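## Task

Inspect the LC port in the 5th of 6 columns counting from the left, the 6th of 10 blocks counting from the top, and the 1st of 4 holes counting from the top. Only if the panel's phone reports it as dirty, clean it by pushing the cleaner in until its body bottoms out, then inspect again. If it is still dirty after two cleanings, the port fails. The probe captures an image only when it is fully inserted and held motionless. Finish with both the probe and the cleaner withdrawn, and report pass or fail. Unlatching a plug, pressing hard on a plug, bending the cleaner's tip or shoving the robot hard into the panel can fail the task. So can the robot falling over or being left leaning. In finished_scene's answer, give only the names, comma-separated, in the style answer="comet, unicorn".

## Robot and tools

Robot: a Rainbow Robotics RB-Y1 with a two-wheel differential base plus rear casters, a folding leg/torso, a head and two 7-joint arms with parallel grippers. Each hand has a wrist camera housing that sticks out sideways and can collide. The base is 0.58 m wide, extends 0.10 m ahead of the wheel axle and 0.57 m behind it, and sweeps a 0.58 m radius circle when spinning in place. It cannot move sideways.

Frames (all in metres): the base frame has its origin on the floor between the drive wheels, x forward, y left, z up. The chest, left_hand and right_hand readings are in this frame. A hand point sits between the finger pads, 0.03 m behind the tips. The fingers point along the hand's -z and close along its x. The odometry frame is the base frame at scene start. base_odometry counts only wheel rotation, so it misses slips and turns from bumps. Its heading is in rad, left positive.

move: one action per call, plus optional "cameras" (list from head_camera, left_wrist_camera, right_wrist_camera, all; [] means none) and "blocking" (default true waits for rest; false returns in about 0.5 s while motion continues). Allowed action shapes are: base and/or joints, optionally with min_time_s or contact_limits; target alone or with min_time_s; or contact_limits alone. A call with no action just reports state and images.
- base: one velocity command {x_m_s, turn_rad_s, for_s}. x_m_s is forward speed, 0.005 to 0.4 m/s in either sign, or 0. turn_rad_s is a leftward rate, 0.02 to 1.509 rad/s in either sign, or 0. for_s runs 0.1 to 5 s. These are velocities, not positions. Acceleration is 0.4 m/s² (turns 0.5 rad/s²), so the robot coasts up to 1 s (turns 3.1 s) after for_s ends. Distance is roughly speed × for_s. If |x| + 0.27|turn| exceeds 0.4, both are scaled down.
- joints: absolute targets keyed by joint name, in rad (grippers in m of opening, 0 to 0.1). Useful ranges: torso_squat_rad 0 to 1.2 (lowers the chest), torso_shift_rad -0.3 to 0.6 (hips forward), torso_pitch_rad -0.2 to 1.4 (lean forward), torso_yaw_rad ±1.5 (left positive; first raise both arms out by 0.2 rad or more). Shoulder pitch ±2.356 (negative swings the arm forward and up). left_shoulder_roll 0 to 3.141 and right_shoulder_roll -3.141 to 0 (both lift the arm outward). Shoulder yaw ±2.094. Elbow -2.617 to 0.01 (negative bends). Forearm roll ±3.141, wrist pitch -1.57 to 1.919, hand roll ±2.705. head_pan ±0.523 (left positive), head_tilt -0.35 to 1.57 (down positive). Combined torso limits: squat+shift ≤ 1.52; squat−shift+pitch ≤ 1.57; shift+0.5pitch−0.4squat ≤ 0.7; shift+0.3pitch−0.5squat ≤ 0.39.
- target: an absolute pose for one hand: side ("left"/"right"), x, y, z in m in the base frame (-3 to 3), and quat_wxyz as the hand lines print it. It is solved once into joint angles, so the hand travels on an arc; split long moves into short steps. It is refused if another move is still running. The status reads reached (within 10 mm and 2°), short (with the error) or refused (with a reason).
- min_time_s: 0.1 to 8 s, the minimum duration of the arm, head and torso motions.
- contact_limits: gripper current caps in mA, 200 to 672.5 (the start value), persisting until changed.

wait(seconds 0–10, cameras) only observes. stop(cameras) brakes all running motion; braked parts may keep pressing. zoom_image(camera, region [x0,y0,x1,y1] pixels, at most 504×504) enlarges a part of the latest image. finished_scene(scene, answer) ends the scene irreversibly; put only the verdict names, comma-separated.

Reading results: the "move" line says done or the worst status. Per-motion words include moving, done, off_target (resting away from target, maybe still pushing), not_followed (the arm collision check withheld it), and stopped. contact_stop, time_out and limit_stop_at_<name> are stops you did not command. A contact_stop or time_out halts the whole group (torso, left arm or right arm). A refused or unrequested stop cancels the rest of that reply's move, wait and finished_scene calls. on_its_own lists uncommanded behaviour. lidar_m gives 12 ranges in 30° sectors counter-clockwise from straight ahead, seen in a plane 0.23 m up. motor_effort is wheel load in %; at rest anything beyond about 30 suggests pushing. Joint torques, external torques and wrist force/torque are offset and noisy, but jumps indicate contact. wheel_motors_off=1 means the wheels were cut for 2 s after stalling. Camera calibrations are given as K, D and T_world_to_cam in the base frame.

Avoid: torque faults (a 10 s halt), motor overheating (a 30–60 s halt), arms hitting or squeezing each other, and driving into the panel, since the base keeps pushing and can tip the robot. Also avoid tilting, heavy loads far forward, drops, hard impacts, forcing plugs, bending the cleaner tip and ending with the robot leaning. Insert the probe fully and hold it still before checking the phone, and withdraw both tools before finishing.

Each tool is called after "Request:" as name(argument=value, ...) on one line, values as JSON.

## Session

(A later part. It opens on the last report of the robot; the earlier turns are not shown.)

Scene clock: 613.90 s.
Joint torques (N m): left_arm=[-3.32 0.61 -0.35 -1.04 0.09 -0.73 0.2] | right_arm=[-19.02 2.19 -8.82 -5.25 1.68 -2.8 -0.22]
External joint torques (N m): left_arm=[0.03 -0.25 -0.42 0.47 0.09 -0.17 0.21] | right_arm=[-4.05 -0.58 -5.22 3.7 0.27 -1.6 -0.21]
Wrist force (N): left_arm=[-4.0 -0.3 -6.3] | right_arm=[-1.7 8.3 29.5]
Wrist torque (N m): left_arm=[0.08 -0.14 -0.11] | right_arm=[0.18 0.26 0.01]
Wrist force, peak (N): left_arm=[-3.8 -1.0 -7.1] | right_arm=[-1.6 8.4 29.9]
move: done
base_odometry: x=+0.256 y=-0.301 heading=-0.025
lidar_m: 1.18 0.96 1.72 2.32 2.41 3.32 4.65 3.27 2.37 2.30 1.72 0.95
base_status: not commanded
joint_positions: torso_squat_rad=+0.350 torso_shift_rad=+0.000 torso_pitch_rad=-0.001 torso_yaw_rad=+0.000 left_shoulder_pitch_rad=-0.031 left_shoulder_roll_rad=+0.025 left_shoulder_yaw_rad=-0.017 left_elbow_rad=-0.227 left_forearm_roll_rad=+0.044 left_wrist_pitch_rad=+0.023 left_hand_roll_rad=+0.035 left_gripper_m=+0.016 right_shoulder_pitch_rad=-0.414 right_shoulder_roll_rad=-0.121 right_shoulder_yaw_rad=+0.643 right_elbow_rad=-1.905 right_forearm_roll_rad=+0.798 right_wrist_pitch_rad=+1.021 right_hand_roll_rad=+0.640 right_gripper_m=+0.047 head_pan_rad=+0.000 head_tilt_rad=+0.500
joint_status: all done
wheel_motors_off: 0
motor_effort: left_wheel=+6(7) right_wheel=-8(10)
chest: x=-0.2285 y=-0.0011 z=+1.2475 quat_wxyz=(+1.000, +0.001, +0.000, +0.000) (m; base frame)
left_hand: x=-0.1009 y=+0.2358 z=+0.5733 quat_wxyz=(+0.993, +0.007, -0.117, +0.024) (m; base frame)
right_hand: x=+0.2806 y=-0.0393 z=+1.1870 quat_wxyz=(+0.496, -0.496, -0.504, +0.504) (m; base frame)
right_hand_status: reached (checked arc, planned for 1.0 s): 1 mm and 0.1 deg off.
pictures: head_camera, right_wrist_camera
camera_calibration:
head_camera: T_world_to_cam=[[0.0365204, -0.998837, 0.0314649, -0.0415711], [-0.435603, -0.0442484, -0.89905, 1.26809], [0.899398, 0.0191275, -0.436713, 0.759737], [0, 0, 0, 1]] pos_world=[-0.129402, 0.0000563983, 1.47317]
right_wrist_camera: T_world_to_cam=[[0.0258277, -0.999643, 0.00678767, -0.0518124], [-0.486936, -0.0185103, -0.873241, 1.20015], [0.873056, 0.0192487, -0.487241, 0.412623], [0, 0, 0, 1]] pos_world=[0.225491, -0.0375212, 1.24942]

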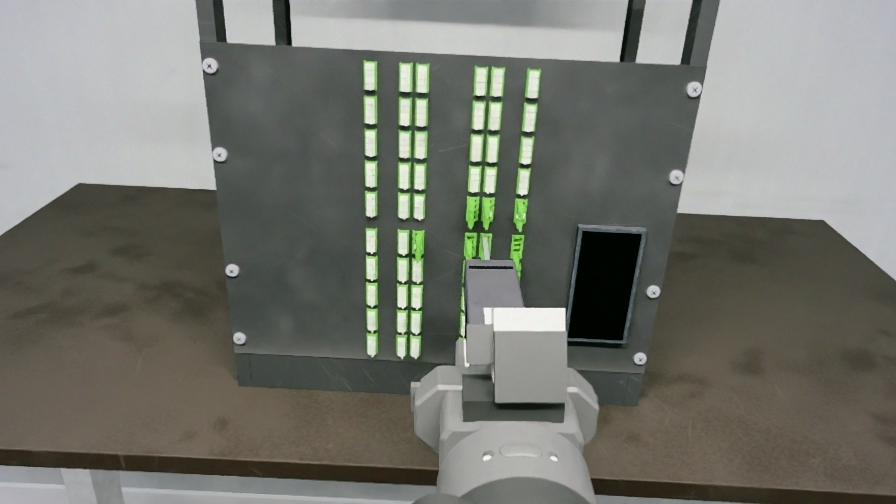

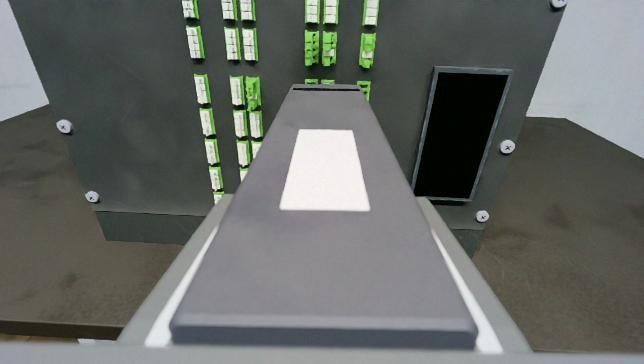

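Request:
move(target={"side": "right", "x": 0.279, "y": -0.0396, "z": 1.1873, "quat_wxyz": [0.49625, -0.49625, -0.50375, 0.50375]}, min_time_s=1, cameras=["head_camera"])

Request:
wait(seconds=2, cameras=["head_camera", "right_wrist_camera"])

Request:
zoom_image(camera="head_camera", region=[540, 210, 670, 360])

Scene clock: 629.03 s.
Joint torques (N m): left_arm=[-3.58 1.13 -0.15 -1.11 0.08 -0.68 0.12] | right_arm=[-13.15 0.54 -2.74 -9.72 2.17 -0.67 0.67]
External joint torques (N m): left_arm=[-0.25 0.27 -0.23 0.39 0.08 -0.13 0.13] | right_arm=[1.73 -2.27 0.84 -0.77 0.76 0.53 0.68]
Wrist force (N): left_arm=[-3.9 -1.0 -6.1] | right_arm=[1.3 6.6 -6.5]
Wrist torque (N m): left_arm=[0.17 -0.14 -0.14] | right_arm=[-0.42 -0.51 0.02]
Wrist force, peak (N): left_arm=[-4.7 -1.3 -6.7] | right_arm=[-1.5 8.4 30.0]
move: done
base_odometry: x=+0.256 y=-0.301 heading=-0.025
lidar_m: 1.18 0.97 1.71 2.31 2.41 3.31 4.64 3.28 2.39 2.31 1.70 0.95
base_status: not commanded
joint_positions: torso_squat_rad=+0.350 torso_shift_rad=+0.000 torso_pitch_rad=+0.000 torso_yaw_rad=+0.000 left_shoulder_pitch_rad=-0.031 left_shoulder_roll_rad=+0.025 left_shoulder_yaw_rad=-0.017 left_elbow_rad=-0.227 left_forearm_roll_rad=+0.044 left_wrist_pitch_rad=+0.023 left_hand_roll_rad=+0.035 left_gripper_m=+0.016 right_shoulder_pitch_rad=-0.410 right_shoulder_roll_rad=-0.121 right_shoulder_yaw_rad=+0.645 right_elbow_rad=-1.912 right_forearm_roll_rad=+0.800 right_wrist_pitch_rad=+1.024 right_hand_roll_rad=+0.641 right_gripper_m=+0.047 head_pan_rad=+0.000 head_tilt_rad=+0.500
joint_status: all done
wheel_motors_off: 0
motor_effort: left_wheel=+6(7) right_wheel=-7(8)
chest: x=-0.2280 y=-0.0011 z=+1.2475 quat_wxyz=(+1.000, +0.001, +0.000, +0.000) (m; base frame)
left_hand: x=-0.1008 y=+0.2358 z=+0.5732 quat_wxyz=(+0.993, +0.007, -0.117, +0.024) (m; base frame)
right_hand: x=+0.2796 y=-0.0395 z=+1.1871 quat_wxyz=(+0.497, -0.496, -0.504, +0.504) (m; base frame)
right_hand_status: reached (checked arc, planned for 1.0 s): 1 mm and 0.1 deg off.
pictures: head_camera
camera_calibration:
head_camera: T_world_to_cam=[[0.0365399, -0.998837, 0.0314423, -0.0415541], [-0.436167, -0.0442486, -0.898777, 1.26779], [0.899123, 0.0191272, -0.437277, 0.759948], [0, 0, 0, 1]] pos_world=[-0.128801, 0.0000563987, 1.47307]

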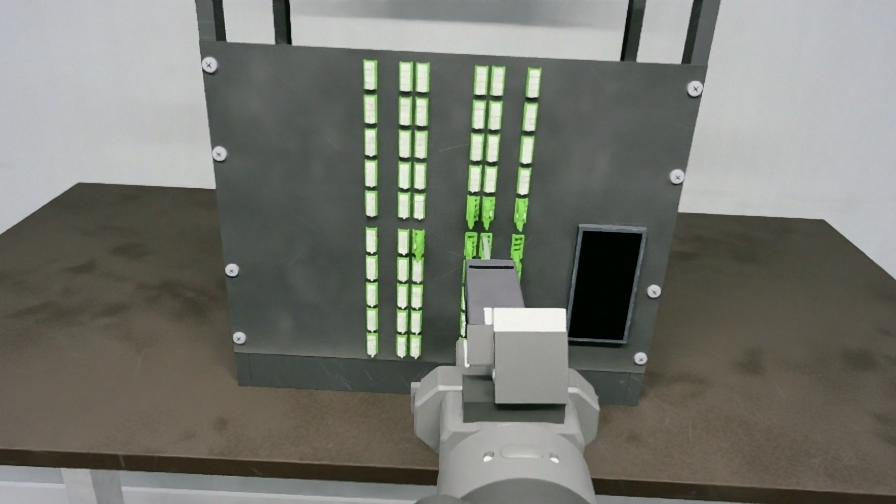

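Scene clock: 631.03 s.
Joint torques (N m): left_arm=[-3.49 0.75 -0.35 -1.19 0.11 -0.62 0.28] | right_arm=[-13.17 1.03 -2.62 -9.73 2.19 -0.63 0.57]
External joint torques (N m): left_arm=[-0.16 -0.1 -0.42 0.32 0.1 -0.06 0.29] | right_arm=[1.7 -1.78 0.95 -0.79 0.77 0.57 0.58]
Wrist force (N): left_arm=[-4.0 -1.5 -6.0] | right_arm=[1.3 6.6 -6.3]
Wrist torque (N m): left_arm=[0.24 -0.14 -0.11] | right_arm=[-0.45 -0.50 0.03]
Wrist force, peak (N): left_arm=[-3.7 -1.6 -7.2] | right_arm=[1.5 7.0 -6.6]
base_odometry: x=+0.256 y=-0.301 heading=-0.025
lidar_m: 1.19 0.97 1.70 2.32 2.41 3.32 4.65 3.26 2.39 2.29 1.70 0.95
base_status: not commanded
joint_positions: torso_squat_rad=+0.350 torso_shift_rad=+0.000 torso_pitch_rad=+0.000 torso_yaw_rad=+0.000 left_shoulder_pitch_rad=-0.031 left_shoulder_roll_rad=+0.025 left_shoulder_yaw_rad=-0.017 left_elbow_rad=-0.227 left_forearm_roll_rad=+0.044 left_wrist_pitch_rad=+0.023 left_hand_roll_rad=+0.035 left_gripper_m=+0.016 right_shoulder_pitch_rad=-0.410 right_shoulder_roll_rad=-0.121 right_shoulder_yaw_rad=+0.645 right_elbow_rad=-1.912 right_forearm_roll_rad=+0.800 right_wrist_pitch_rad=+1.024 right_hand_roll_rad=+0.641 right_gripper_m=+0.047 head_pan_rad=+0.000 head_tilt_rad=+0.500
joint_status: all done
wheel_motors_off: 0
motor_effort: left_wheel=+6(7) right_wheel=-8(8)
chest: x=-0.2280 y=-0.0011 z=+1.2475 quat_wxyz=(+1.000, +0.001, +0.000, +0.000) (m; base frame)
left_hand: x=-0.1008 y=+0.2358 z=+0.5732 quat_wxyz=(+0.993, +0.007, -0.117, +0.024) (m; base frame)
right_hand: x=+0.2796 y=-0.0395 z=+1.1871 quat_wxyz=(+0.497, -0.496, -0.504, +0.504) (m; base frame)
right_hand_status: reached (checked arc, planned for 1.0 s): 1 mm and 0.1 deg off.
wait: 2.00 s; at rest by 0.27 s
pictures: head_camera, right_wrist_camera
camera_calibration:
head_camera: T_world_to_cam=[[0.0365399, -0.998837, 0.0314423, -0.0415541], [-0.436167, -0.0442486, -0.898777, 1.26779], [0.899123, 0.0191272, -0.437277, 0.759948], [0, 0, 0, 1]] pos_world=[-0.128801, 0.0000563987, 1.47307]
right_wrist_camera: T_world_to_cam=[[0.0252652, -0.999662, 0.00618031, -0.0510023], [-0.48708, -0.0177087, -0.873178, 1.19965], [0.872992, 0.0190507, -0.487363, 0.413657], [0, 0, 0, 1]] pos_world=[0.224493, -0.0376213, 1.24942]

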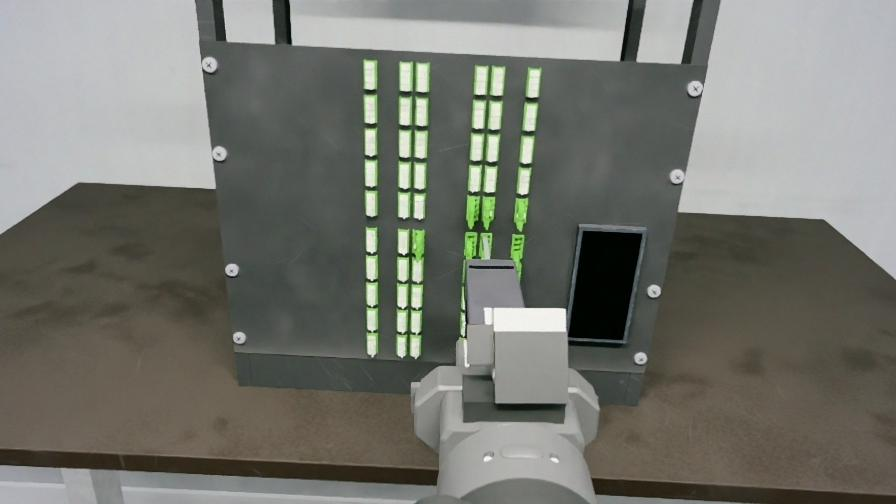

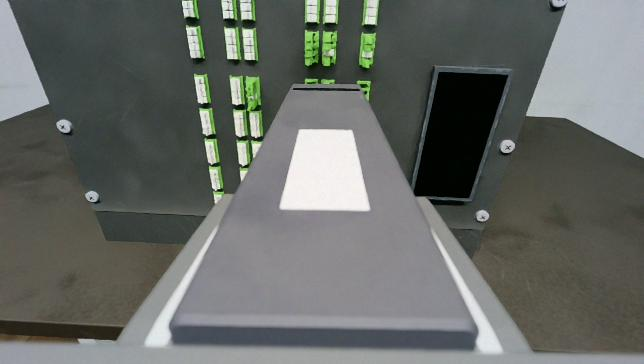

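Scaled by 3.360 from the camera's 896x504 image, which has a finer 1280x720 frame.

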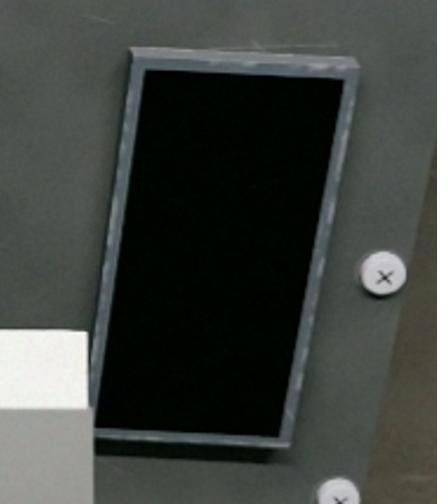

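Request:
move(target={"side": "right", "x": 0.2803, "y": -0.0396, "z": 1.1872, "quat_wxyz": [0.49625, -0.49625, -0.50375, 0.50375]}, min_time_s=1, cameras=[])

Request:
wait(seconds=5, cameras=["head_camera", "right_wrist_camera"])

Request:
zoom_image(camera="right_wrist_camera", region=[310, 66, 342, 86])

Scene clock: 659.77 s.
Joint torques (N m): left_arm=[-2.81 0.77 -0.22 -1.33 -0.04 -0.66 0.26] | right_arm=[-14.01 2.31 -3.73 -8.79 1.91 -1.03 0]
External joint torques (N m): left_arm=[0.51 -0.08 -0.29 0.17 -0.05 -0.11 0.28] | right_arm=[0.87 -0.5 -0.15 0.15 0.5 0.17 0.01]
Wrist force (N): left_arm=[-4.2 -0.9 -6.6] | right_arm=[1.4 6.5 -6.3]
Wrist torque (N m): left_arm=[0.15 -0.19 -0.09] | right_arm=[-0.41 -0.47 0.03]
Wrist force, peak (N): left_arm=[-4.1 -1.3 -7.2] | right_arm=[1.4 7.0 -6.7]
move: done
base_odometry: x=+0.256 y=-0.301 heading=-0.025
lidar_m: 1.19 0.96 1.70 2.32 2.41 3.31 4.64 3.26 2.40 2.30 1.68 0.97
base_status: not commanded
joint_positions: torso_squat_rad=+0.350 torso_shift_rad=+0.000 torso_pitch_rad=+0.000 torso_yaw_rad=+0.000 left_shoulder_pitch_rad=-0.031 left_shoulder_roll_rad=+0.025 left_shoulder_yaw_rad=-0.017 left_elbow_rad=-0.227 left_forearm_roll_rad=+0.044 left_wrist_pitch_rad=+0.023 left_hand_roll_rad=+0.035 left_gripper_m=+0.016 right_shoulder_pitch_rad=-0.410 right_shoulder_roll_rad=-0.121 right_shoulder_yaw_rad=+0.645 right_elbow_rad=-1.912 right_forearm_roll_rad=+0.800 right_wrist_pitch_rad=+1.024 right_hand_roll_rad=+0.641 right_gripper_m=+0.047 head_pan_rad=+0.000 head_tilt_rad=+0.500
joint_status: all done
wheel_motors_off: 0
motor_effort: left_wheel=+6(8) right_wheel=-7(8)
chest: x=-0.2280 y=-0.0011 z=+1.2475 quat_wxyz=(+1.000, +0.001, +0.000, +0.000) (m; base frame)
left_hand: x=-0.1008 y=+0.2358 z=+0.5732 quat_wxyz=(+0.993, +0.007, -0.117, +0.024) (m; base frame)
right_hand: x=+0.2796 y=-0.0395 z=+1.1870 quat_wxyz=(+0.497, -0.496, -0.504, +0.504) (m; base frame)
right_hand_status: reached (checked arc, planned for 1.0 s): 1 mm and 0.1 deg off.
pictures: none
No camera images: "cameras" was empty.

Scene clock: 664.77 s.
Joint torques (N m): left_arm=[-3.35 0.7 -0.27 -1.34 -0.03 -0.56 0.14] | right_arm=[-13.58 2.23 -3.64 -8.45 1.69 -1.1 0.05]
External joint torques (N m): left_arm=[-0.02 -0.15 -0.35 0.16 -0.04 -0.01 0.16] | right_arm=[1.29 -0.58 -0.07 0.5 0.27 0.11 0.06]
Wrist force (N): left_arm=[-3.2 0.0 -5.6] | right_arm=[1.0 6.0 -6.2]
Wrist torque (N m): left_arm=[0.08 -0.08 -0.14] | right_arm=[-0.36 -0.51 0.03]
Wrist force, peak (N): left_arm=[-4.8 -0.6 -6.7] | right_arm=[1.4 6.9 -6.8]
base_odometry: x=+0.256 y=-0.301 heading=-0.025
lidar_m: 1.19 0.96 1.71 2.32 2.42 3.31 4.64 3.29 2.38 2.30 1.70 0.96
base_status: not commanded
joint_positions: torso_squat_rad=+0.350 torso_shift_rad=+0.000 torso_pitch_rad=+0.000 torso_yaw_rad=+0.000 left_shoulder_pitch_rad=-0.031 left_shoulder_roll_rad=+0.025 left_shoulder_yaw_rad=-0.017 left_elbow_rad=-0.227 left_forearm_roll_rad=+0.044 left_wrist_pitch_rad=+0.023 left_hand_roll_rad=+0.035 left_gripper_m=+0.016 right_shoulder_pitch_rad=-0.410 right_shoulder_roll_rad=-0.121 right_shoulder_yaw_rad=+0.645 right_elbow_rad=-1.912 right_forearm_roll_rad=+0.800 right_wrist_pitch_rad=+1.024 right_hand_roll_rad=+0.641 right_gripper_m=+0.047 head_pan_rad=+0.000 head_tilt_rad=+0.500
joint_status: all done
wheel_motors_off: 0
motor_effort: left_wheel=+5(8) right_wheel=-8(8)
chest: x=-0.2280 y=-0.0011 z=+1.2475 quat_wxyz=(+1.000, +0.001, +0.000, +0.000) (m; base frame)
left_hand: x=-0.1008 y=+0.2358 z=+0.5732 quat_wxyz=(+0.993, +0.007, -0.117, +0.024) (m; base frame)
right_hand: x=+0.2796 y=-0.0395 z=+1.1870 quat_wxyz=(+0.497, -0.496, -0.504, +0.504) (m; base frame)
right_hand_status: reached (checked arc, planned for 1.0 s): 1 mm and 0.1 deg off.
wait: 5.00 s; at rest by 0.27 s
pictures: head_camera, right_wrist_camera
camera_calibration:
head_camera: T_world_to_cam=[[0.0365399, -0.998837, 0.0314423, -0.0415541], [-0.436167, -0.0442486, -0.898777, 1.26779], [0.899123, 0.0191272, -0.437277, 0.759948], [0, 0, 0, 1]] pos_world=[-0.128801, 0.0000563987, 1.47307]
right_wrist_camera: T_world_to_cam=[[0.0253129, -0.99966, 0.006265, -0.0511186], [-0.487154, -0.0178075, -0.873135, 1.1996], [0.872949, 0.0190495, -0.487439, 0.413761], [0, 0, 0, 1]] pos_world=[0.224493, -0.0376213, 1.24942]

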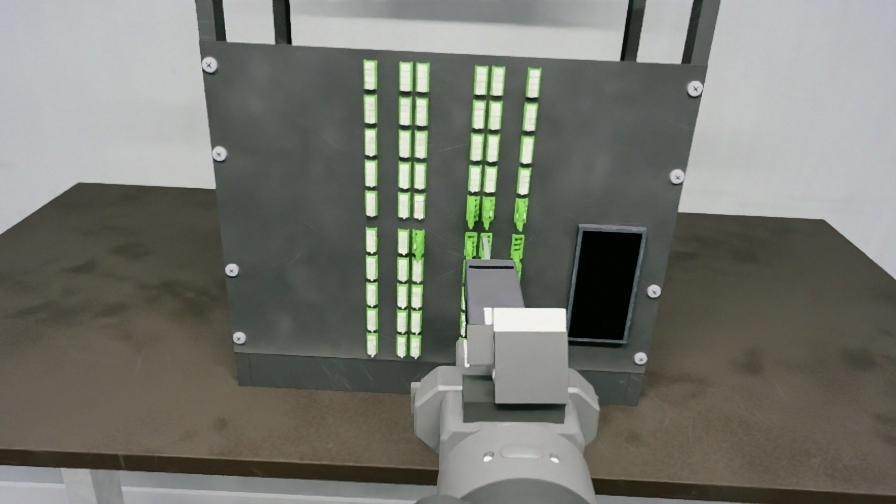

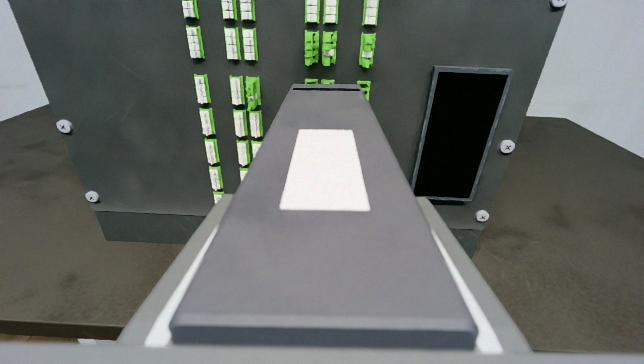

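Scaled by 15.750 from the camera's 644x364 image, which has a finer 1265x715 frame.

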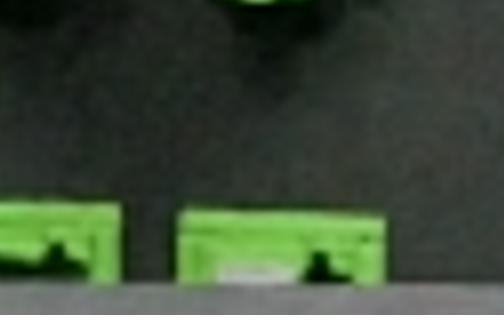

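Request:
zoom_image(camera="right_wrist_camera", region=[285, 78, 369, 102])

Request:
zoom_image(camera="right_wrist_camera", region=[160, 300, 490, 364])

Scaled by 6.000 from the camera's 644x364 image, which has a finer 1265x715 frame.

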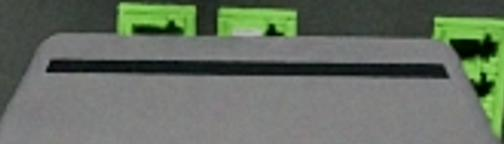

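Scaled by 1.527 from the camera's 644x364 image, which has a finer 1265x715 frame.

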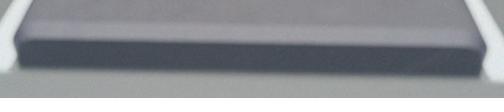

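Request:
move(target={"side": "right", "x": 0.270, "y": -0.0396, "z": 1.1872, "quat_wxyz": [0.49625, -0.49625, -0.50375, 0.50375]}, min_time_s=2, cameras=["head_camera", "right_wrist_camera"])

Request:
zoom_image(camera="right_wrist_camera", region=[285, 78, 369, 102])

Request:
move(target={"side": "right", "x": 0.270, "y": -0.0396, "z": 1.1872, "quat_wxyz": [0.5036, -0.4888, -0.5113, 0.4962]}, min_time_s=2, cameras=["head_camera", "right_wrist_camera"])

Request:
zoom_image(camera="right_wrist_camera", region=[285, 78, 369, 102])

Request:
zoom_image(camera="right_wrist_camera", region=[320, 76, 336, 86])

Request:
zoom_image(camera="head_camera", region=[478, 230, 494, 246])

Scene clock: 781.20 s.
Joint torques (N m): left_arm=[-3.55 0.94 -0.42 -0.98 -0.06 -0.54 0.23] | right_arm=[-13.41 1.59 -2.56 -9.62 2.15 -1.1 0.55]
External joint torques (N m): left_arm=[-0.23 0.09 -0.5 0.51 -0.06 0.02 0.24] | right_arm=[0.98 -1.42 0.91 -0.7 0.74 0.12 0.56]
Wrist force (N): left_arm=[-4.0 -1.2 -6.5] | right_arm=[0.1 6.9 -1.6]
Wrist torque (N m): left_arm=[0.18 -0.15 -0.13] | right_arm=[-0.13 -0.20 0.15]
Wrist force, peak (N): left_arm=[-4.1 -1.4 -7.1] | right_arm=[3.6 3.5 -32.0]
move: done
base_odometry: x=+0.256 y=-0.301 heading=-0.025
lidar_m: 1.19 0.96 1.70 2.32 2.41 3.31 4.65 3.28 2.38 2.30 1.69 0.95
base_status: not commanded
joint_positions: torso_squat_rad=+0.350 torso_shift_rad=+0.000 torso_pitch_rad=+0.000 torso_yaw_rad=+0.000 left_shoulder_pitch_rad=-0.031 left_shoulder_roll_rad=+0.025 left_shoulder_yaw_rad=-0.017 left_elbow_rad=-0.227 left_forearm_roll_rad=+0.044 left_wrist_pitch_rad=+0.023 left_hand_roll_rad=+0.035 left_gripper_m=+0.016 right_shoulder_pitch_rad=-0.387 right_shoulder_roll_rad=-0.122 right_shoulder_yaw_rad=+0.661 right_elbow_rad=-1.946 right_forearm_roll_rad=+0.811 right_wrist_pitch_rad=+1.039 right_hand_roll_rad=+0.650 right_gripper_m=+0.047 head_pan_rad=+0.000 head_tilt_rad=+0.500
joint_status: all done
wheel_motors_off: 0
motor_effort: left_wheel=+5(7) right_wheel=-10(11)
chest: x=-0.2279 y=-0.0011 z=+1.2475 quat_wxyz=(+1.000, +0.001, +0.000, +0.000) (m; base frame)
left_hand: x=-0.1008 y=+0.2358 z=+0.5732 quat_wxyz=(+0.993, +0.007, -0.116, +0.024) (m; base frame)
right_hand: x=+0.2707 y=-0.0395 z=+1.1870 quat_wxyz=(+0.497, -0.496, -0.504, +0.504) (m; base frame)
right_hand_status: reached (checked arc, planned for 2.0 s): 1 mm and 0.1 deg off.
pictures: head_camera, right_wrist_camera
camera_calibration:
head_camera: T_world_to_cam=[[0.0366387, -0.998835, 0.031389, -0.0414702], [-0.436403, -0.0442489, -0.898662, 1.26768], [0.899005, 0.0192275, -0.437516, 0.760105], [0, 0, 0, 1]] pos_world=[-0.1286, 0.0000564075, 1.47307]
right_wrist_camera: T_world_to_cam=[[0.0249837, -0.999671, 0.00587951, -0.0504413], [-0.487093, -0.0173089, -0.873179, 1.19533], [0.872993, 0.0189513, -0.487365, 0.421426], [0, 0, 0, 1]] pos_world=[0.215594, -0.0377214, 1.24942]

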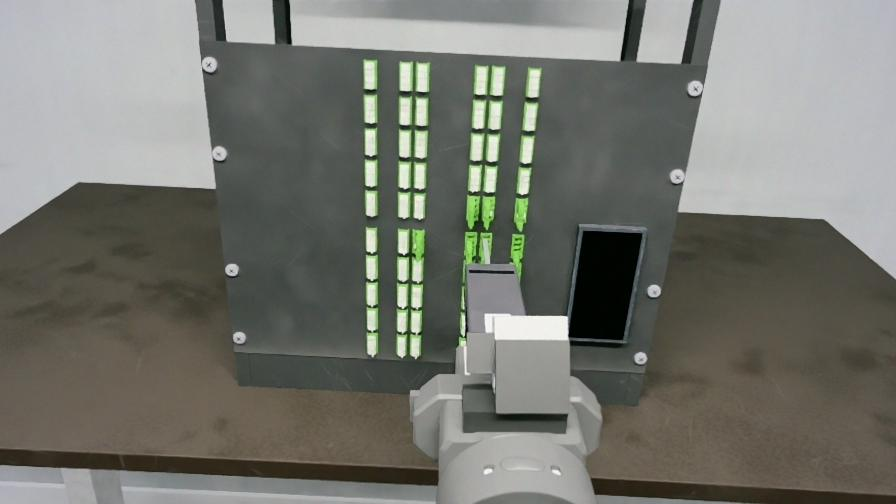

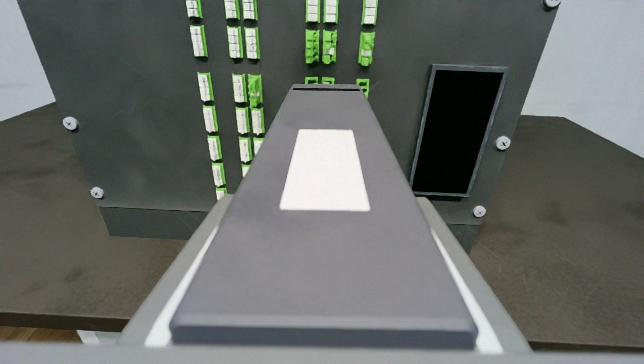

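Scaled by 6.000 from the camera's 644x364 image, which has a finer 1265x715 frame.

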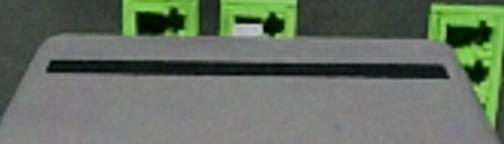

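Scene clock: 783.53 s.
Joint torques (N m): left_arm=[-3.17 0.31 -0.36 -1.02 0.08 -0.55 0.3] | right_arm=[-13.04 5 -4.6 -9.58 2.06 -1.85 -0.43]
External joint torques (N m): left_arm=[0.15 -0.54 -0.43 0.47 0.07 0 0.32] | right_arm=[1.27 1.9 -1.24 -0.63 0.66 -0.62 -0.43]
Wrist force (N): left_arm=[-3.6 -0.3 -5.9] | right_arm=[-0.3 7.4 -1.5]
Wrist torque (N m): left_arm=[0.05 -0.12 -0.10] | right_arm=[-0.20 -0.22 0.15]
Wrist force, peak (N): left_arm=[-3.9 -1.3 -6.7] | right_arm=[0.5 7.4 -1.9]
move: done
base_odometry: x=+0.256 y=-0.301 heading=-0.025
lidar_m: 1.18 0.96 1.73 2.32 2.41 3.32 4.65 3.27 2.41 2.30 1.70 0.95
base_status: not commanded
joint_positions: torso_squat_rad=+0.350 torso_shift_rad=+0.000 torso_pitch_rad=+0.000 torso_yaw_rad=+0.000 left_shoulder_pitch_rad=-0.031 left_shoulder_roll_rad=+0.025 left_shoulder_yaw_rad=-0.017 left_elbow_rad=-0.227 left_forearm_roll_rad=+0.044 left_wrist_pitch_rad=+0.023 left_hand_roll_rad=+0.035 left_gripper_m=+0.016 right_shoulder_pitch_rad=-0.379 right_shoulder_roll_rad=-0.116 right_shoulder_yaw_rad=+0.657 right_elbow_rad=-1.949 right_forearm_roll_rad=+0.814 right_wrist_pitch_rad=+1.033 right_hand_roll_rad=+0.629 right_gripper_m=+0.047 head_pan_rad=+0.000 head_tilt_rad=+0.500
joint_status: all done
wheel_motors_off: 0
motor_effort: left_wheel=+5(6) right_wheel=-11(11)
chest: x=-0.2279 y=-0.0011 z=+1.2475 quat_wxyz=(+1.000, +0.001, +0.000, +0.000) (m; base frame)
left_hand: x=-0.1008 y=+0.2358 z=+0.5732 quat_wxyz=(+0.993, +0.007, -0.116, +0.024) (m; base frame)
right_hand: x=+0.2700 y=-0.0396 z=+1.1870 quat_wxyz=(+0.503, -0.489, -0.511, +0.497) (m; base frame)
right_hand_status: reached (checked arc, planned for 2.0 s): 0 mm and 0.1 deg off.
pictures: head_camera, right_wrist_camera
camera_calibration:
head_camera: T_world_to_cam=[[0.0366387, -0.998835, 0.031389, -0.0414702], [-0.436403, -0.0442489, -0.898662, 1.26768], [0.899005, 0.0192275, -0.437516, 0.760105], [0, 0, 0, 1]] pos_world=[-0.1286, 0.0000564075, 1.47307]
right_wrist_camera: T_world_to_cam=[[0.0252416, -0.999438, -0.0220562, -0.0174273], [-0.487086, 0.00697137, -0.873326, 1.19608], [0.872989, 0.0327874, -0.486636, 0.421699], [0, 0, 0, 1]] pos_world=[0.214893, -0.0395822, 1.24939]

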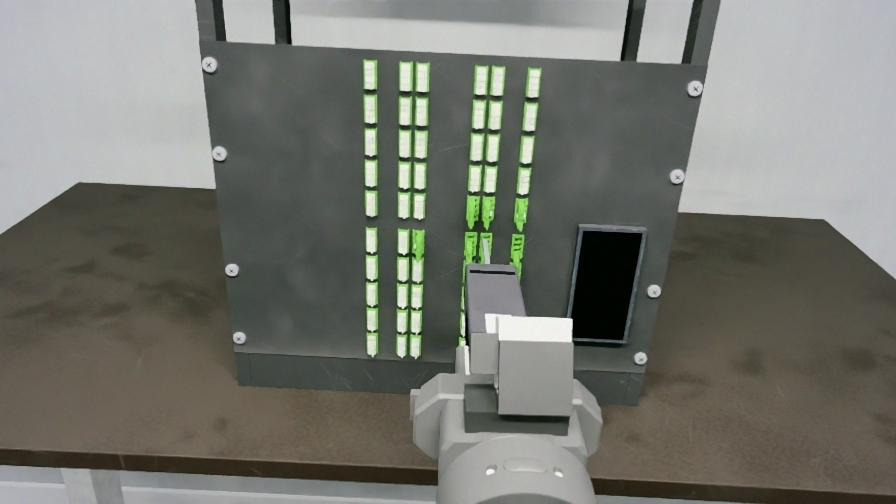

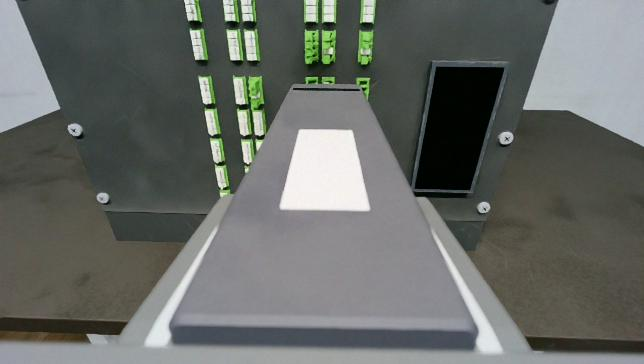

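Scaled by 6.000 from the camera's 644x364 image, which has a finer 1265x715 frame.

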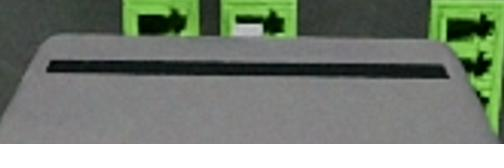

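Scaled by 31.500 from the camera's 644x364 image, which has a finer 1265x715 frame.

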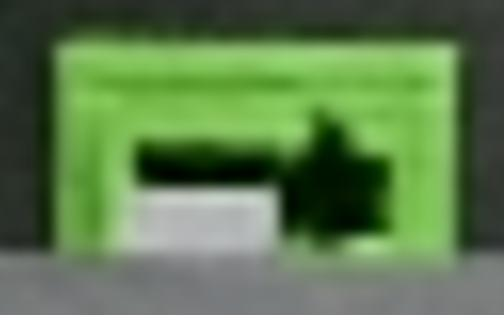

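Scaled by 31.500 from the camera's 896x504 image, which has a finer 1280x720 frame.

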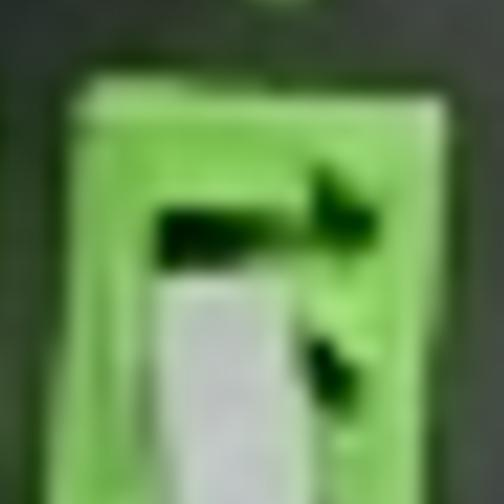

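Request:
move(target={"side": "right", "x": 0.272, "y": -0.03995, "z": 1.1871, "quat_wxyz": [0.5036, -0.4888, -0.5113, 0.4962]}, min_time_s=1, cameras=[])

Request:
move(target={"side": "right", "x": 0.2775, "y": -0.0399, "z": 1.1871, "quat_wxyz": [0.5036, -0.4888, -0.5113, 0.4962]}, min_time_s=2, cameras=["head_camera", "right_wrist_camera"])

Request:
zoom_image(camera="right_wrist_camera", region=[320, 76, 336, 86])

Request:
zoom_image(camera="head_camera", region=[478, 230, 494, 246])

Scene clock: 821.57 s.
Joint torques (N m): left_arm=[-3.52 0.51 0.03 -1.38 0.15 -0.51 0.28] | right_arm=[-15.18 2.39 -4.56 -8.58 1.62 -2.02 -0.46]
External joint torques (N m): left_arm=[-0.2 -0.34 -0.04 0.12 0.15 0.05 0.29] | right_arm=[-0.78 -0.67 -1.18 0.38 0.21 -0.79 -0.46]
Wrist force (N): left_arm=[-3.6 -0.5 -6.2] | right_arm=[0.4 7.2 -1.6]
Wrist torque (N m): left_arm=[0.09 -0.13 -0.10] | right_arm=[-0.17 -0.13 0.17]
Wrist force, peak (N): left_arm=[-4.1 -0.7 -6.8] | right_arm=[-0.7 7.6 -1.5]
move: done
base_odometry: x=+0.256 y=-0.301 heading=-0.025
lidar_m: 1.18 0.97 1.71 2.31 2.41 3.30 4.65 3.27 2.39 2.31 1.69 0.96
base_status: not commanded
joint_positions: torso_squat_rad=+0.350 torso_shift_rad=+0.000 torso_pitch_rad=+0.000 torso_yaw_rad=+0.000 left_shoulder_pitch_rad=-0.031 left_shoulder_roll_rad=+0.025 left_shoulder_yaw_rad=-0.017 left_elbow_rad=-0.227 left_forearm_roll_rad=+0.044 left_wrist_pitch_rad=+0.023 left_hand_roll_rad=+0.035 left_gripper_m=+0.016 right_shoulder_pitch_rad=-0.383 right_shoulder_roll_rad=-0.116 right_shoulder_yaw_rad=+0.653 right_elbow_rad=-1.942 right_forearm_roll_rad=+0.812 right_wrist_pitch_rad=+1.029 right_hand_roll_rad=+0.626 right_gripper_m=+0.047 head_pan_rad=+0.000 head_tilt_rad=+0.500
joint_status: all done
wheel_motors_off: 0
motor_effort: left_wheel=+6(7) right_wheel=-10(11)
chest: x=-0.2279 y=-0.0011 z=+1.2475 quat_wxyz=(+1.000, +0.001, +0.000, +0.000) (m; base frame)
left_hand: x=-0.1008 y=+0.2358 z=+0.5732 quat_wxyz=(+0.993, +0.007, -0.116, +0.024) (m; base frame)
right_hand: x=+0.2719 y=-0.0399 z=+1.1868 quat_wxyz=(+0.504, -0.489, -0.511, +0.496) (m; base frame)
right_hand_status: reached (checked arc, planned for 1.0 s): 0 mm and 0.0 deg off.
pictures: none
No camera images: "cameras" was empty.

Scene clock: 823.90 s.
Joint torques (N m): left_arm=[-3.07 0.88 0.12 -1.15 0.1 -0.63 0.28] | right_arm=[-15.26 3.61 -5.73 -8.41 1.94 -1.39 -0.33]
External joint torques (N m): left_arm=[0.25 0.03 0.05 0.35 0.1 -0.07 0.29] | right_arm=[-0.57 0.68 -2.29 0.56 0.54 -0.17 -0.33]
Wrist force (N): left_arm=[-3.3 -1.3 -5.7] | right_arm=[0.8 6.8 -1.7]
Wrist torque (N m): left_arm=[0.18 -0.09 -0.11] | right_arm=[-0.19 -0.47 0.16]
Wrist force, peak (N): left_arm=[-4.0 -1.3 -7.0] | right_arm=[-0.3 6.2 10.3]
move: done
base_odometry: x=+0.256 y=-0.301 heading=-0.025
lidar_m: 1.19 0.97 1.70 2.32 2.41 3.31 4.64 3.27 2.39 2.31 1.70 0.96
base_status: not commanded
joint_positions: torso_squat_rad=+0.350 torso_shift_rad=+0.000 torso_pitch_rad=+0.000 torso_yaw_rad=+0.000 left_shoulder_pitch_rad=-0.031 left_shoulder_roll_rad=+0.025 left_shoulder_yaw_rad=-0.017 left_elbow_rad=-0.227 left_forearm_roll_rad=+0.044 left_wrist_pitch_rad=+0.023 left_hand_roll_rad=+0.035 left_gripper_m=+0.016 right_shoulder_pitch_rad=-0.397 right_shoulder_roll_rad=-0.116 right_shoulder_yaw_rad=+0.644 right_elbow_rad=-1.922 right_forearm_roll_rad=+0.805 right_wrist_pitch_rad=+1.020 right_hand_roll_rad=+0.622 right_gripper_m=+0.047 head_pan_rad=+0.000 head_tilt_rad=+0.500
joint_status: all done
wheel_motors_off: 0
motor_effort: left_wheel=+5(7) right_wheel=-11(11)
chest: x=-0.2280 y=-0.0011 z=+1.2475 quat_wxyz=(+1.000, +0.001, +0.000, +0.000) (m; base frame)
left_hand: x=-0.1008 y=+0.2358 z=+0.5732 quat_wxyz=(+0.993, +0.007, -0.117, +0.024) (m; base frame)
right_hand: x=+0.2771 y=-0.0400 z=+1.1870 quat_wxyz=(+0.504, -0.489, -0.511, +0.496) (m; base frame)
right_hand_status: reached (checked arc, planned for 2.0 s): 0 mm and 0.0 deg off.
pictures: head_camera, right_wrist_camera
camera_calibration:
head_camera: T_world_to_cam=[[0.0366316, -0.998835, 0.0313971, -0.0414757], [-0.436202, -0.0442487, -0.89876, 1.26776], [0.899103, 0.0192275, -0.437315, 0.760001], [0, 0, 0, 1]] pos_world=[-0.128801, 0.0000564072, 1.47307]
right_wrist_camera: T_world_to_cam=[[0.0254471, -0.999418, -0.0227228, -0.0172225], [-0.486712, 0.00746797, -0.87353, 1.19964], [0.873192, 0.0332882, -0.486239, 0.414945], [0, 0, 0, 1]] pos_world=[0.221992, -0.0399841, 1.2493]

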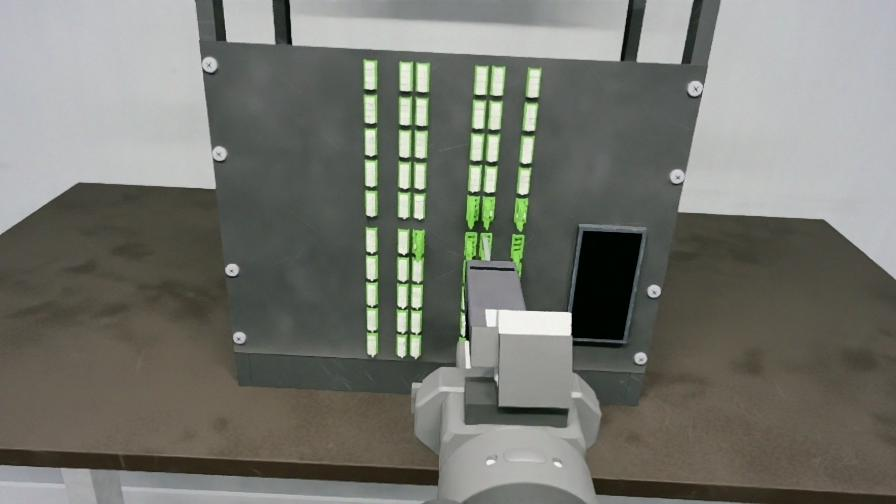

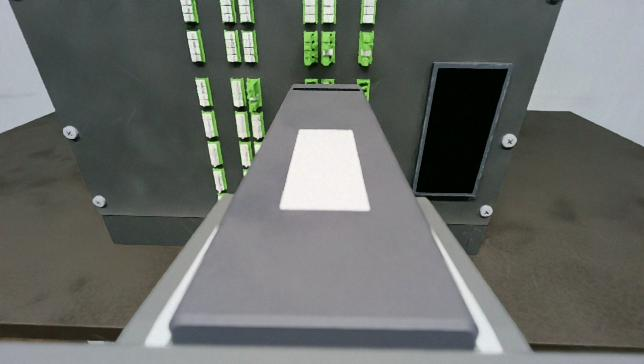

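Scaled by 31.500 from the camera's 644x364 image, which has a finer 1265x715 frame.

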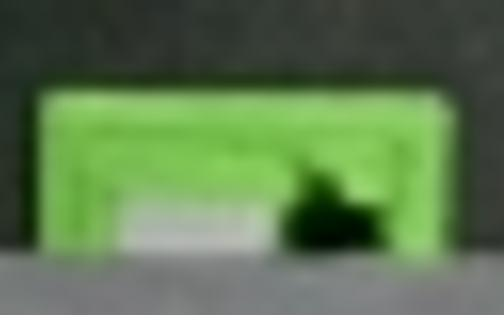

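Scaled by 31.500 from the camera's 896x504 image, which has a finer 1280x720 frame.

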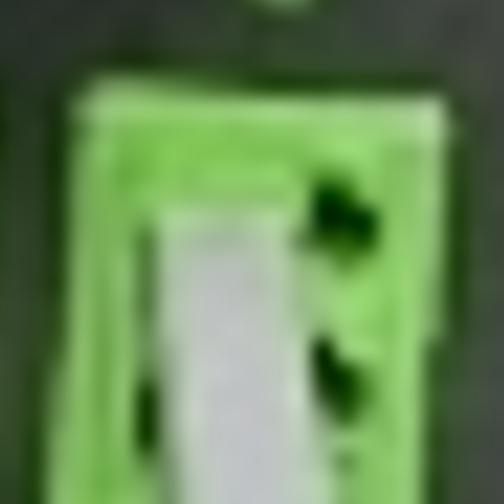

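Request:
move(target={"side": "right", "x": 0.280, "y": -0.0396, "z": 1.1871, "quat_wxyz": [0.5036, -0.4888, -0.5113, 0.4962]}, min_time_s=2, cameras=[])

Scene clock: 834.70 s.
Joint torques (N m): left_arm=[-3.35 1.38 0.26 -1.11 0.12 -0.77 0.11] | right_arm=[-16.17 4.08 -6.14 -7.23 1.65 -1.95 -0.32]
External joint torques (N m): left_arm=[-0.02 0.53 0.19 0.39 0.11 -0.22 0.12] | right_arm=[-1.34 1.19 -2.67 1.76 0.24 -0.73 -0.32]
Wrist force (N): left_arm=[-4.1 -1.1 -6.6] | right_arm=[-0.6 6.9 8.8]
Wrist torque (N m): left_arm=[0.19 -0.18 -0.12] | right_arm=[-0.17 -0.09 0.16]
Wrist force, peak (N): left_arm=[-4.8 -1.2 -6.4] | right_arm=[-0.5 7.2 8.8]
move: done
base_odometry: x=+0.256 y=-0.301 heading=-0.025
lidar_m: 1.18 0.96 1.72 2.31 2.42 3.32 4.65 3.27 2.37 2.30 1.71 0.95
base_status: not commanded
joint_positions: torso_squat_rad=+0.350 torso_shift_rad=+0.000 torso_pitch_rad=+0.000 torso_yaw_rad=+0.000 left_shoulder_pitch_rad=-0.031 left_shoulder_roll_rad=+0.025 left_shoulder_yaw_rad=-0.017 left_elbow_rad=-0.227 left_forearm_roll_rad=+0.044 left_wrist_pitch_rad=+0.023 left_hand_roll_rad=+0.035 left_gripper_m=+0.016 right_shoulder_pitch_rad=-0.404 right_shoulder_roll_rad=-0.114 right_shoulder_yaw_rad=+0.640 right_elbow_rad=-1.911 right_forearm_roll_rad=+0.803 right_wrist_pitch_rad=+1.016 right_hand_roll_rad=+0.618 right_gripper_m=+0.047 head_pan_rad=+0.000 head_tilt_rad=+0.500
joint_status: all done
wheel_motors_off: 0
motor_effort: left_wheel=+6(7) right_wheel=-10(11)
chest: x=-0.2281 y=-0.0011 z=+1.2475 quat_wxyz=(+1.000, +0.001, +0.000, +0.000) (m; base frame)
left_hand: x=-0.1008 y=+0.2358 z=+0.5732 quat_wxyz=(+0.993, +0.007, -0.117, +0.024) (m; base frame)
right_hand: x=+0.2797 y=-0.0396 z=+1.1868 quat_wxyz=(+0.504, -0.489, -0.511, +0.496) (m; base frame)
right_hand_status: reached (checked arc, planned for 2.0 s): 0 mm and 0.0 deg off.
pictures: none
No camera images: "cameras" was empty.

Request:
move(target={"side": "right", "x": 0.2815, "y": -0.0397, "z": 1.1871, "quat_wxyz": [0.5036, -0.4888, -0.5113, 0.4962]}, min_time_s=2, cameras=["head_camera"])

Scene clock: 843.93 s.
Joint torques (N m): left_arm=[-3.98 0.66 -0.11 -1.09 0.1 -0.72 0.16] | right_arm=[-18.56 2.83 -8.72 -5.86 1.6 -2.54 -0.55]
External joint torques (N m): left_arm=[-0.64 -0.2 -0.19 0.41 0.09 -0.16 0.17] | right_arm=[-3.66 -0.03 -5.24 3.13 0.2 -1.33 -0.54]
Wrist force (N): left_arm=[-4.6 -1.1 -5.9] | right_arm=[-1.8 7.3 24.1]
Wrist torque (N m): left_arm=[0.20 -0.26 -0.10] | right_arm=[0.08 0.17 0.18]
Wrist force, peak (N): left_arm=[-4.8 -1.0 -6.7] | right_arm=[-1.4 7.8 25.4]
move: done
base_odometry: x=+0.256 y=-0.301 heading=-0.025
lidar_m: 1.19 0.97 1.68 2.32 2.42 3.31 4.64 3.27 2.39 2.31 1.69 0.95
base_status: not commanded
joint_positions: torso_squat_rad=+0.350 torso_shift_rad=+0.000 torso_pitch_rad=-0.001 torso_yaw_rad=+0.000 left_shoulder_pitch_rad=-0.031 left_shoulder_roll_rad=+0.025 left_shoulder_yaw_rad=-0.017 left_elbow_rad=-0.227 left_forearm_roll_rad=+0.044 left_wrist_pitch_rad=+0.023 left_hand_roll_rad=+0.035 left_gripper_m=+0.016 right_shoulder_pitch_rad=-0.408 right_shoulder_roll_rad=-0.114 right_shoulder_yaw_rad=+0.637 right_elbow_rad=-1.905 right_forearm_roll_rad=+0.801 right_wrist_pitch_rad=+1.013 right_hand_roll_rad=+0.617 right_gripper_m=+0.047 head_pan_rad=+0.000 head_tilt_rad=+0.500
joint_status: all done
wheel_motors_off: 0
motor_effort: left_wheel=+5(7) right_wheel=-9(11)
chest: x=-0.2284 y=-0.0011 z=+1.2475 quat_wxyz=(+1.000, +0.001, +0.000, +0.000) (m; base frame)
left_hand: x=-0.1009 y=+0.2358 z=+0.5733 quat_wxyz=(+0.993, +0.007, -0.117, +0.024) (m; base frame)
right_hand: x=+0.2808 y=-0.0395 z=+1.1868 quat_wxyz=(+0.504, -0.489, -0.511, +0.496) (m; base frame)
right_hand_status: reached (checked arc, planned for 2.0 s): 1 mm and 0.0 deg off.
pictures: head_camera
camera_calibration:
head_camera: T_world_to_cam=[[0.0365258, -0.998837, 0.0314584, -0.0415645], [-0.435765, -0.0442483, -0.898972, 1.268], [0.899319, 0.0191271, -0.436875, 0.759875], [0, 0, 0, 1]] pos_world=[-0.129302, 0.0000563982, 1.47317]

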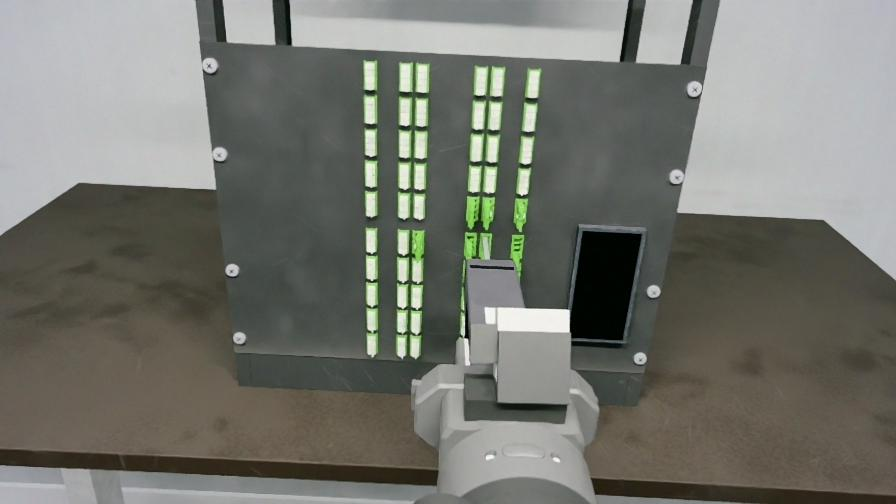

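Request:
move(target={"side": "right", "x": 0.271, "y": -0.0397, "z": 1.1871, "quat_wxyz": [0.5036, -0.4888, -0.5113, 0.4962]}, min_time_s=2, cameras=[])

Request:
move(target={"side": "right", "x": 0.271, "y": -0.0356, "z": 1.1871, "quat_wxyz": [0.50925, -0.49175, -0.50825, 0.49075]}, min_time_s=2, cameras=["head_camera", "right_wrist_camera"])

Request:
zoom_image(camera="right_wrist_camera", region=[285, 78, 369, 102])

Request:
zoom_image(camera="right_wrist_camera", region=[320, 76, 336, 86])

Request:
zoom_image(camera="head_camera", region=[478, 230, 494, 246])

Request:
zoom_image(camera="head_camera", region=[465, 225, 505, 265])

Scene clock: 926.40 s.
Joint torques (N m): left_arm=[-3.28 0.46 -0.18 -1.34 -0.18 -0.72 0.26] | right_arm=[-13.5 1.38 -2.43 -9.49 2.13 -1.3 0.71]
External joint torques (N m): left_arm=[0.04 -0.39 -0.25 0.16 -0.18 -0.16 0.27] | right_arm=[0.91 -1.7 0.94 -0.54 0.72 -0.08 0.72]
Wrist force (N): left_arm=[-3.6 -0.8 -6.4] | right_arm=[0.2 7.2 -1.7]
Wrist torque (N m): left_arm=[0.16 -0.06 -0.17] | right_arm=[-0.15 -0.15 0.15]
Wrist force, peak (N): left_arm=[-4.5 -0.7 -6.9] | right_arm=[-1.8 7.5 24.8]
move: done
base_odometry: x=+0.256 y=-0.301 heading=-0.025
lidar_m: 1.19 0.97 1.71 2.32 2.41 3.31 4.65 3.27 2.40 2.30 1.70 0.95
base_status: not commanded
joint_positions: torso_squat_rad=+0.350 torso_shift_rad=+0.000 torso_pitch_rad=+0.000 torso_yaw_rad=+0.000 left_shoulder_pitch_rad=-0.031 left_shoulder_roll_rad=+0.025 left_shoulder_yaw_rad=-0.017 left_elbow_rad=-0.227 left_forearm_roll_rad=+0.044 left_wrist_pitch_rad=+0.023 left_hand_roll_rad=+0.035 left_gripper_m=+0.016 right_shoulder_pitch_rad=-0.384 right_shoulder_roll_rad=-0.115 right_shoulder_yaw_rad=+0.653 right_elbow_rad=-1.941 right_forearm_roll_rad=+0.812 right_wrist_pitch_rad=+1.029 right_hand_roll_rad=+0.626 right_gripper_m=+0.047 head_pan_rad=+0.000 head_tilt_rad=+0.500
joint_status: all done
wheel_motors_off: 0
motor_effort: left_wheel=+5(7) right_wheel=-10(10)
chest: x=-0.2279 y=-0.0011 z=+1.2475 quat_wxyz=(+1.000, +0.001, +0.000, +0.000) (m; base frame)
left_hand: x=-0.1008 y=+0.2358 z=+0.5732 quat_wxyz=(+0.993, +0.007, -0.116, +0.024) (m; base frame)
right_hand: x=+0.2720 y=-0.0396 z=+1.1868 quat_wxyz=(+0.504, -0.488, -0.511, +0.496) (m; base frame)
right_hand_status: reached (checked arc, planned for 2.0 s): 1 mm and 0.1 deg off.
pictures: none
No camera images: "cameras" was empty.

Scene clock: 928.73 s.
Joint torques (N m): left_arm=[-3.17 0.76 -0.02 -1.18 0.14 -0.54 0.24] | right_arm=[-14.98 4.95 -2.06 -8.4 2.17 -1.24 -0.28]
External joint torques (N m): left_arm=[0.15 -0.09 -0.09 0.32 0.13 0.02 0.26] | right_arm=[-0.61 1.46 1.1 0.56 0.75 -0.02 -0.27]
Wrist force (N): left_arm=[-3.0 -0.5 -6.3] | right_arm=[-0.2 7.2 -1.8]
Wrist torque (N m): left_arm=[0.11 -0.02 -0.13] | right_arm=[-0.17 -0.20 0.15]
Wrist force, peak (N): left_arm=[-3.7 -2.4 -7.0] | right_arm=[-0.3 7.7 -1.8]
move: done
base_odometry: x=+0.256 y=-0.301 heading=-0.025
lidar_m: 1.19 0.97 1.70 2.31 2.41 3.33 4.64 3.27 2.40 2.30 1.70 0.94
base_status: not commanded
joint_positions: torso_squat_rad=+0.350 torso_shift_rad=+0.000 torso_pitch_rad=+0.000 torso_yaw_rad=+0.000 left_shoulder_pitch_rad=-0.031 left_shoulder_roll_rad=+0.025 left_shoulder_yaw_rad=-0.017 left_elbow_rad=-0.227 left_forearm_roll_rad=+0.044 left_wrist_pitch_rad=+0.023 left_hand_roll_rad=+0.035 left_gripper_m=+0.016 right_shoulder_pitch_rad=-0.387 right_shoulder_roll_rad=-0.091 right_shoulder_yaw_rad=+0.660 right_elbow_rad=-1.926 right_forearm_roll_rad=+0.841 right_wrist_pitch_rad=+1.045 right_hand_roll_rad=+0.618 right_gripper_m=+0.047 head_pan_rad=+0.000 head_tilt_rad=+0.500
joint_status: all done
wheel_motors_off: 0
motor_effort: left_wheel=+6(7) right_wheel=-9(10)
chest: x=-0.2279 y=-0.0011 z=+1.2475 quat_wxyz=(+1.000, +0.001, +0.000, +0.000) (m; base frame)
left_hand: x=-0.1008 y=+0.2358 z=+0.5732 quat_wxyz=(+0.993, +0.007, -0.116, +0.024) (m; base frame)
right_hand: x=+0.2709 y=-0.0359 z=+1.1870 quat_wxyz=(+0.509, -0.491, -0.508, +0.491) (m; base frame)
right_hand_status: reached (checked arc, planned for 2.0 s): 0 mm and 0.1 deg off.
pictures: head_camera, right_wrist_camera
camera_calibration:
head_camera: T_world_to_cam=[[0.0366333, -0.998836, 0.031392, -0.0414716], [-0.436283, -0.0442467, -0.898721, 1.26773], [0.899063, 0.0192273, -0.437396, 0.760025], [0, 0, 0, 1]] pos_world=[-0.128701, 0.0000564028, 1.47307]
right_wrist_camera: T_world_to_cam=[[0.00869169, -0.999577, -0.027739, -0.00246393], [-0.487343, 0.0199883, -0.872982, 1.1966], [0.873168, 0.0211061, -0.486963, 0.420698], [0, 0, 0, 1]] pos_world=[0.215838, -0.0352602, 1.24941]

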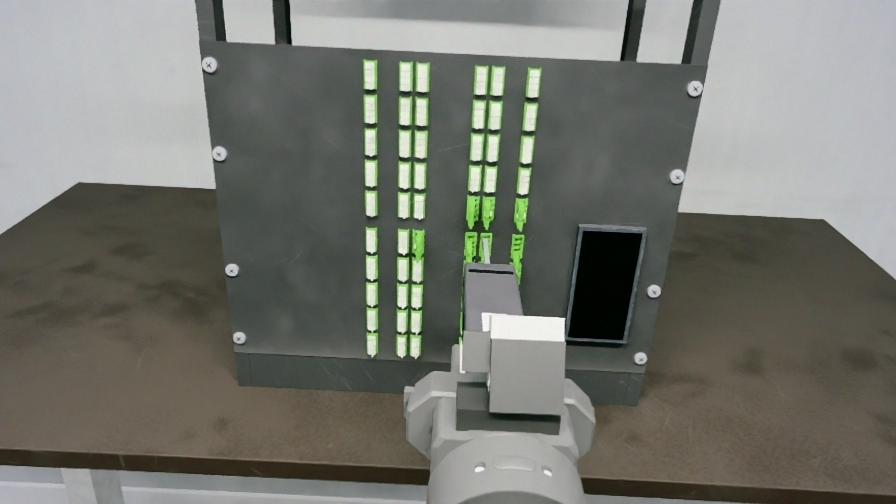

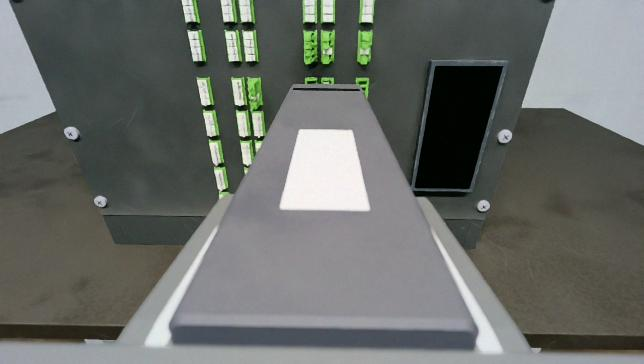

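Scaled by 6.000 from the camera's 644x364 image, which has a finer 1265x715 frame.

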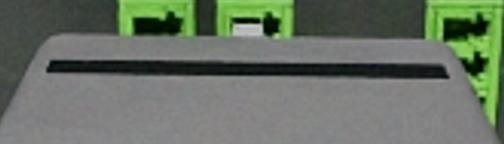

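Scaled by 31.500 from the camera's 644x364 image, which has a finer 1265x715 frame.

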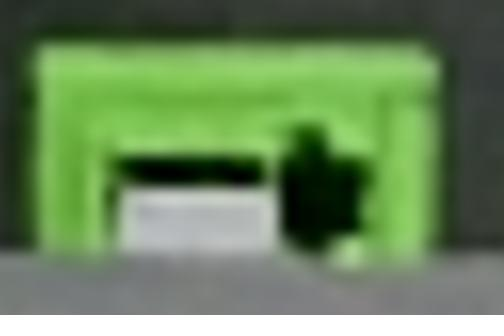

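Scaled by 31.500 from the camera's 896x504 image, which has a finer 1280x720 frame.

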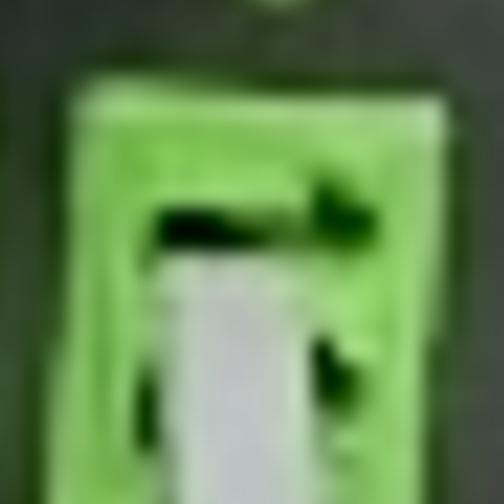

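Scaled by 12.600 from the camera's 896x504 image, which has a finer 1280x720 frame.

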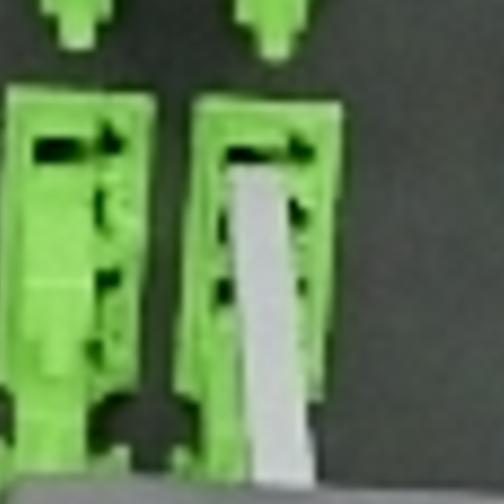

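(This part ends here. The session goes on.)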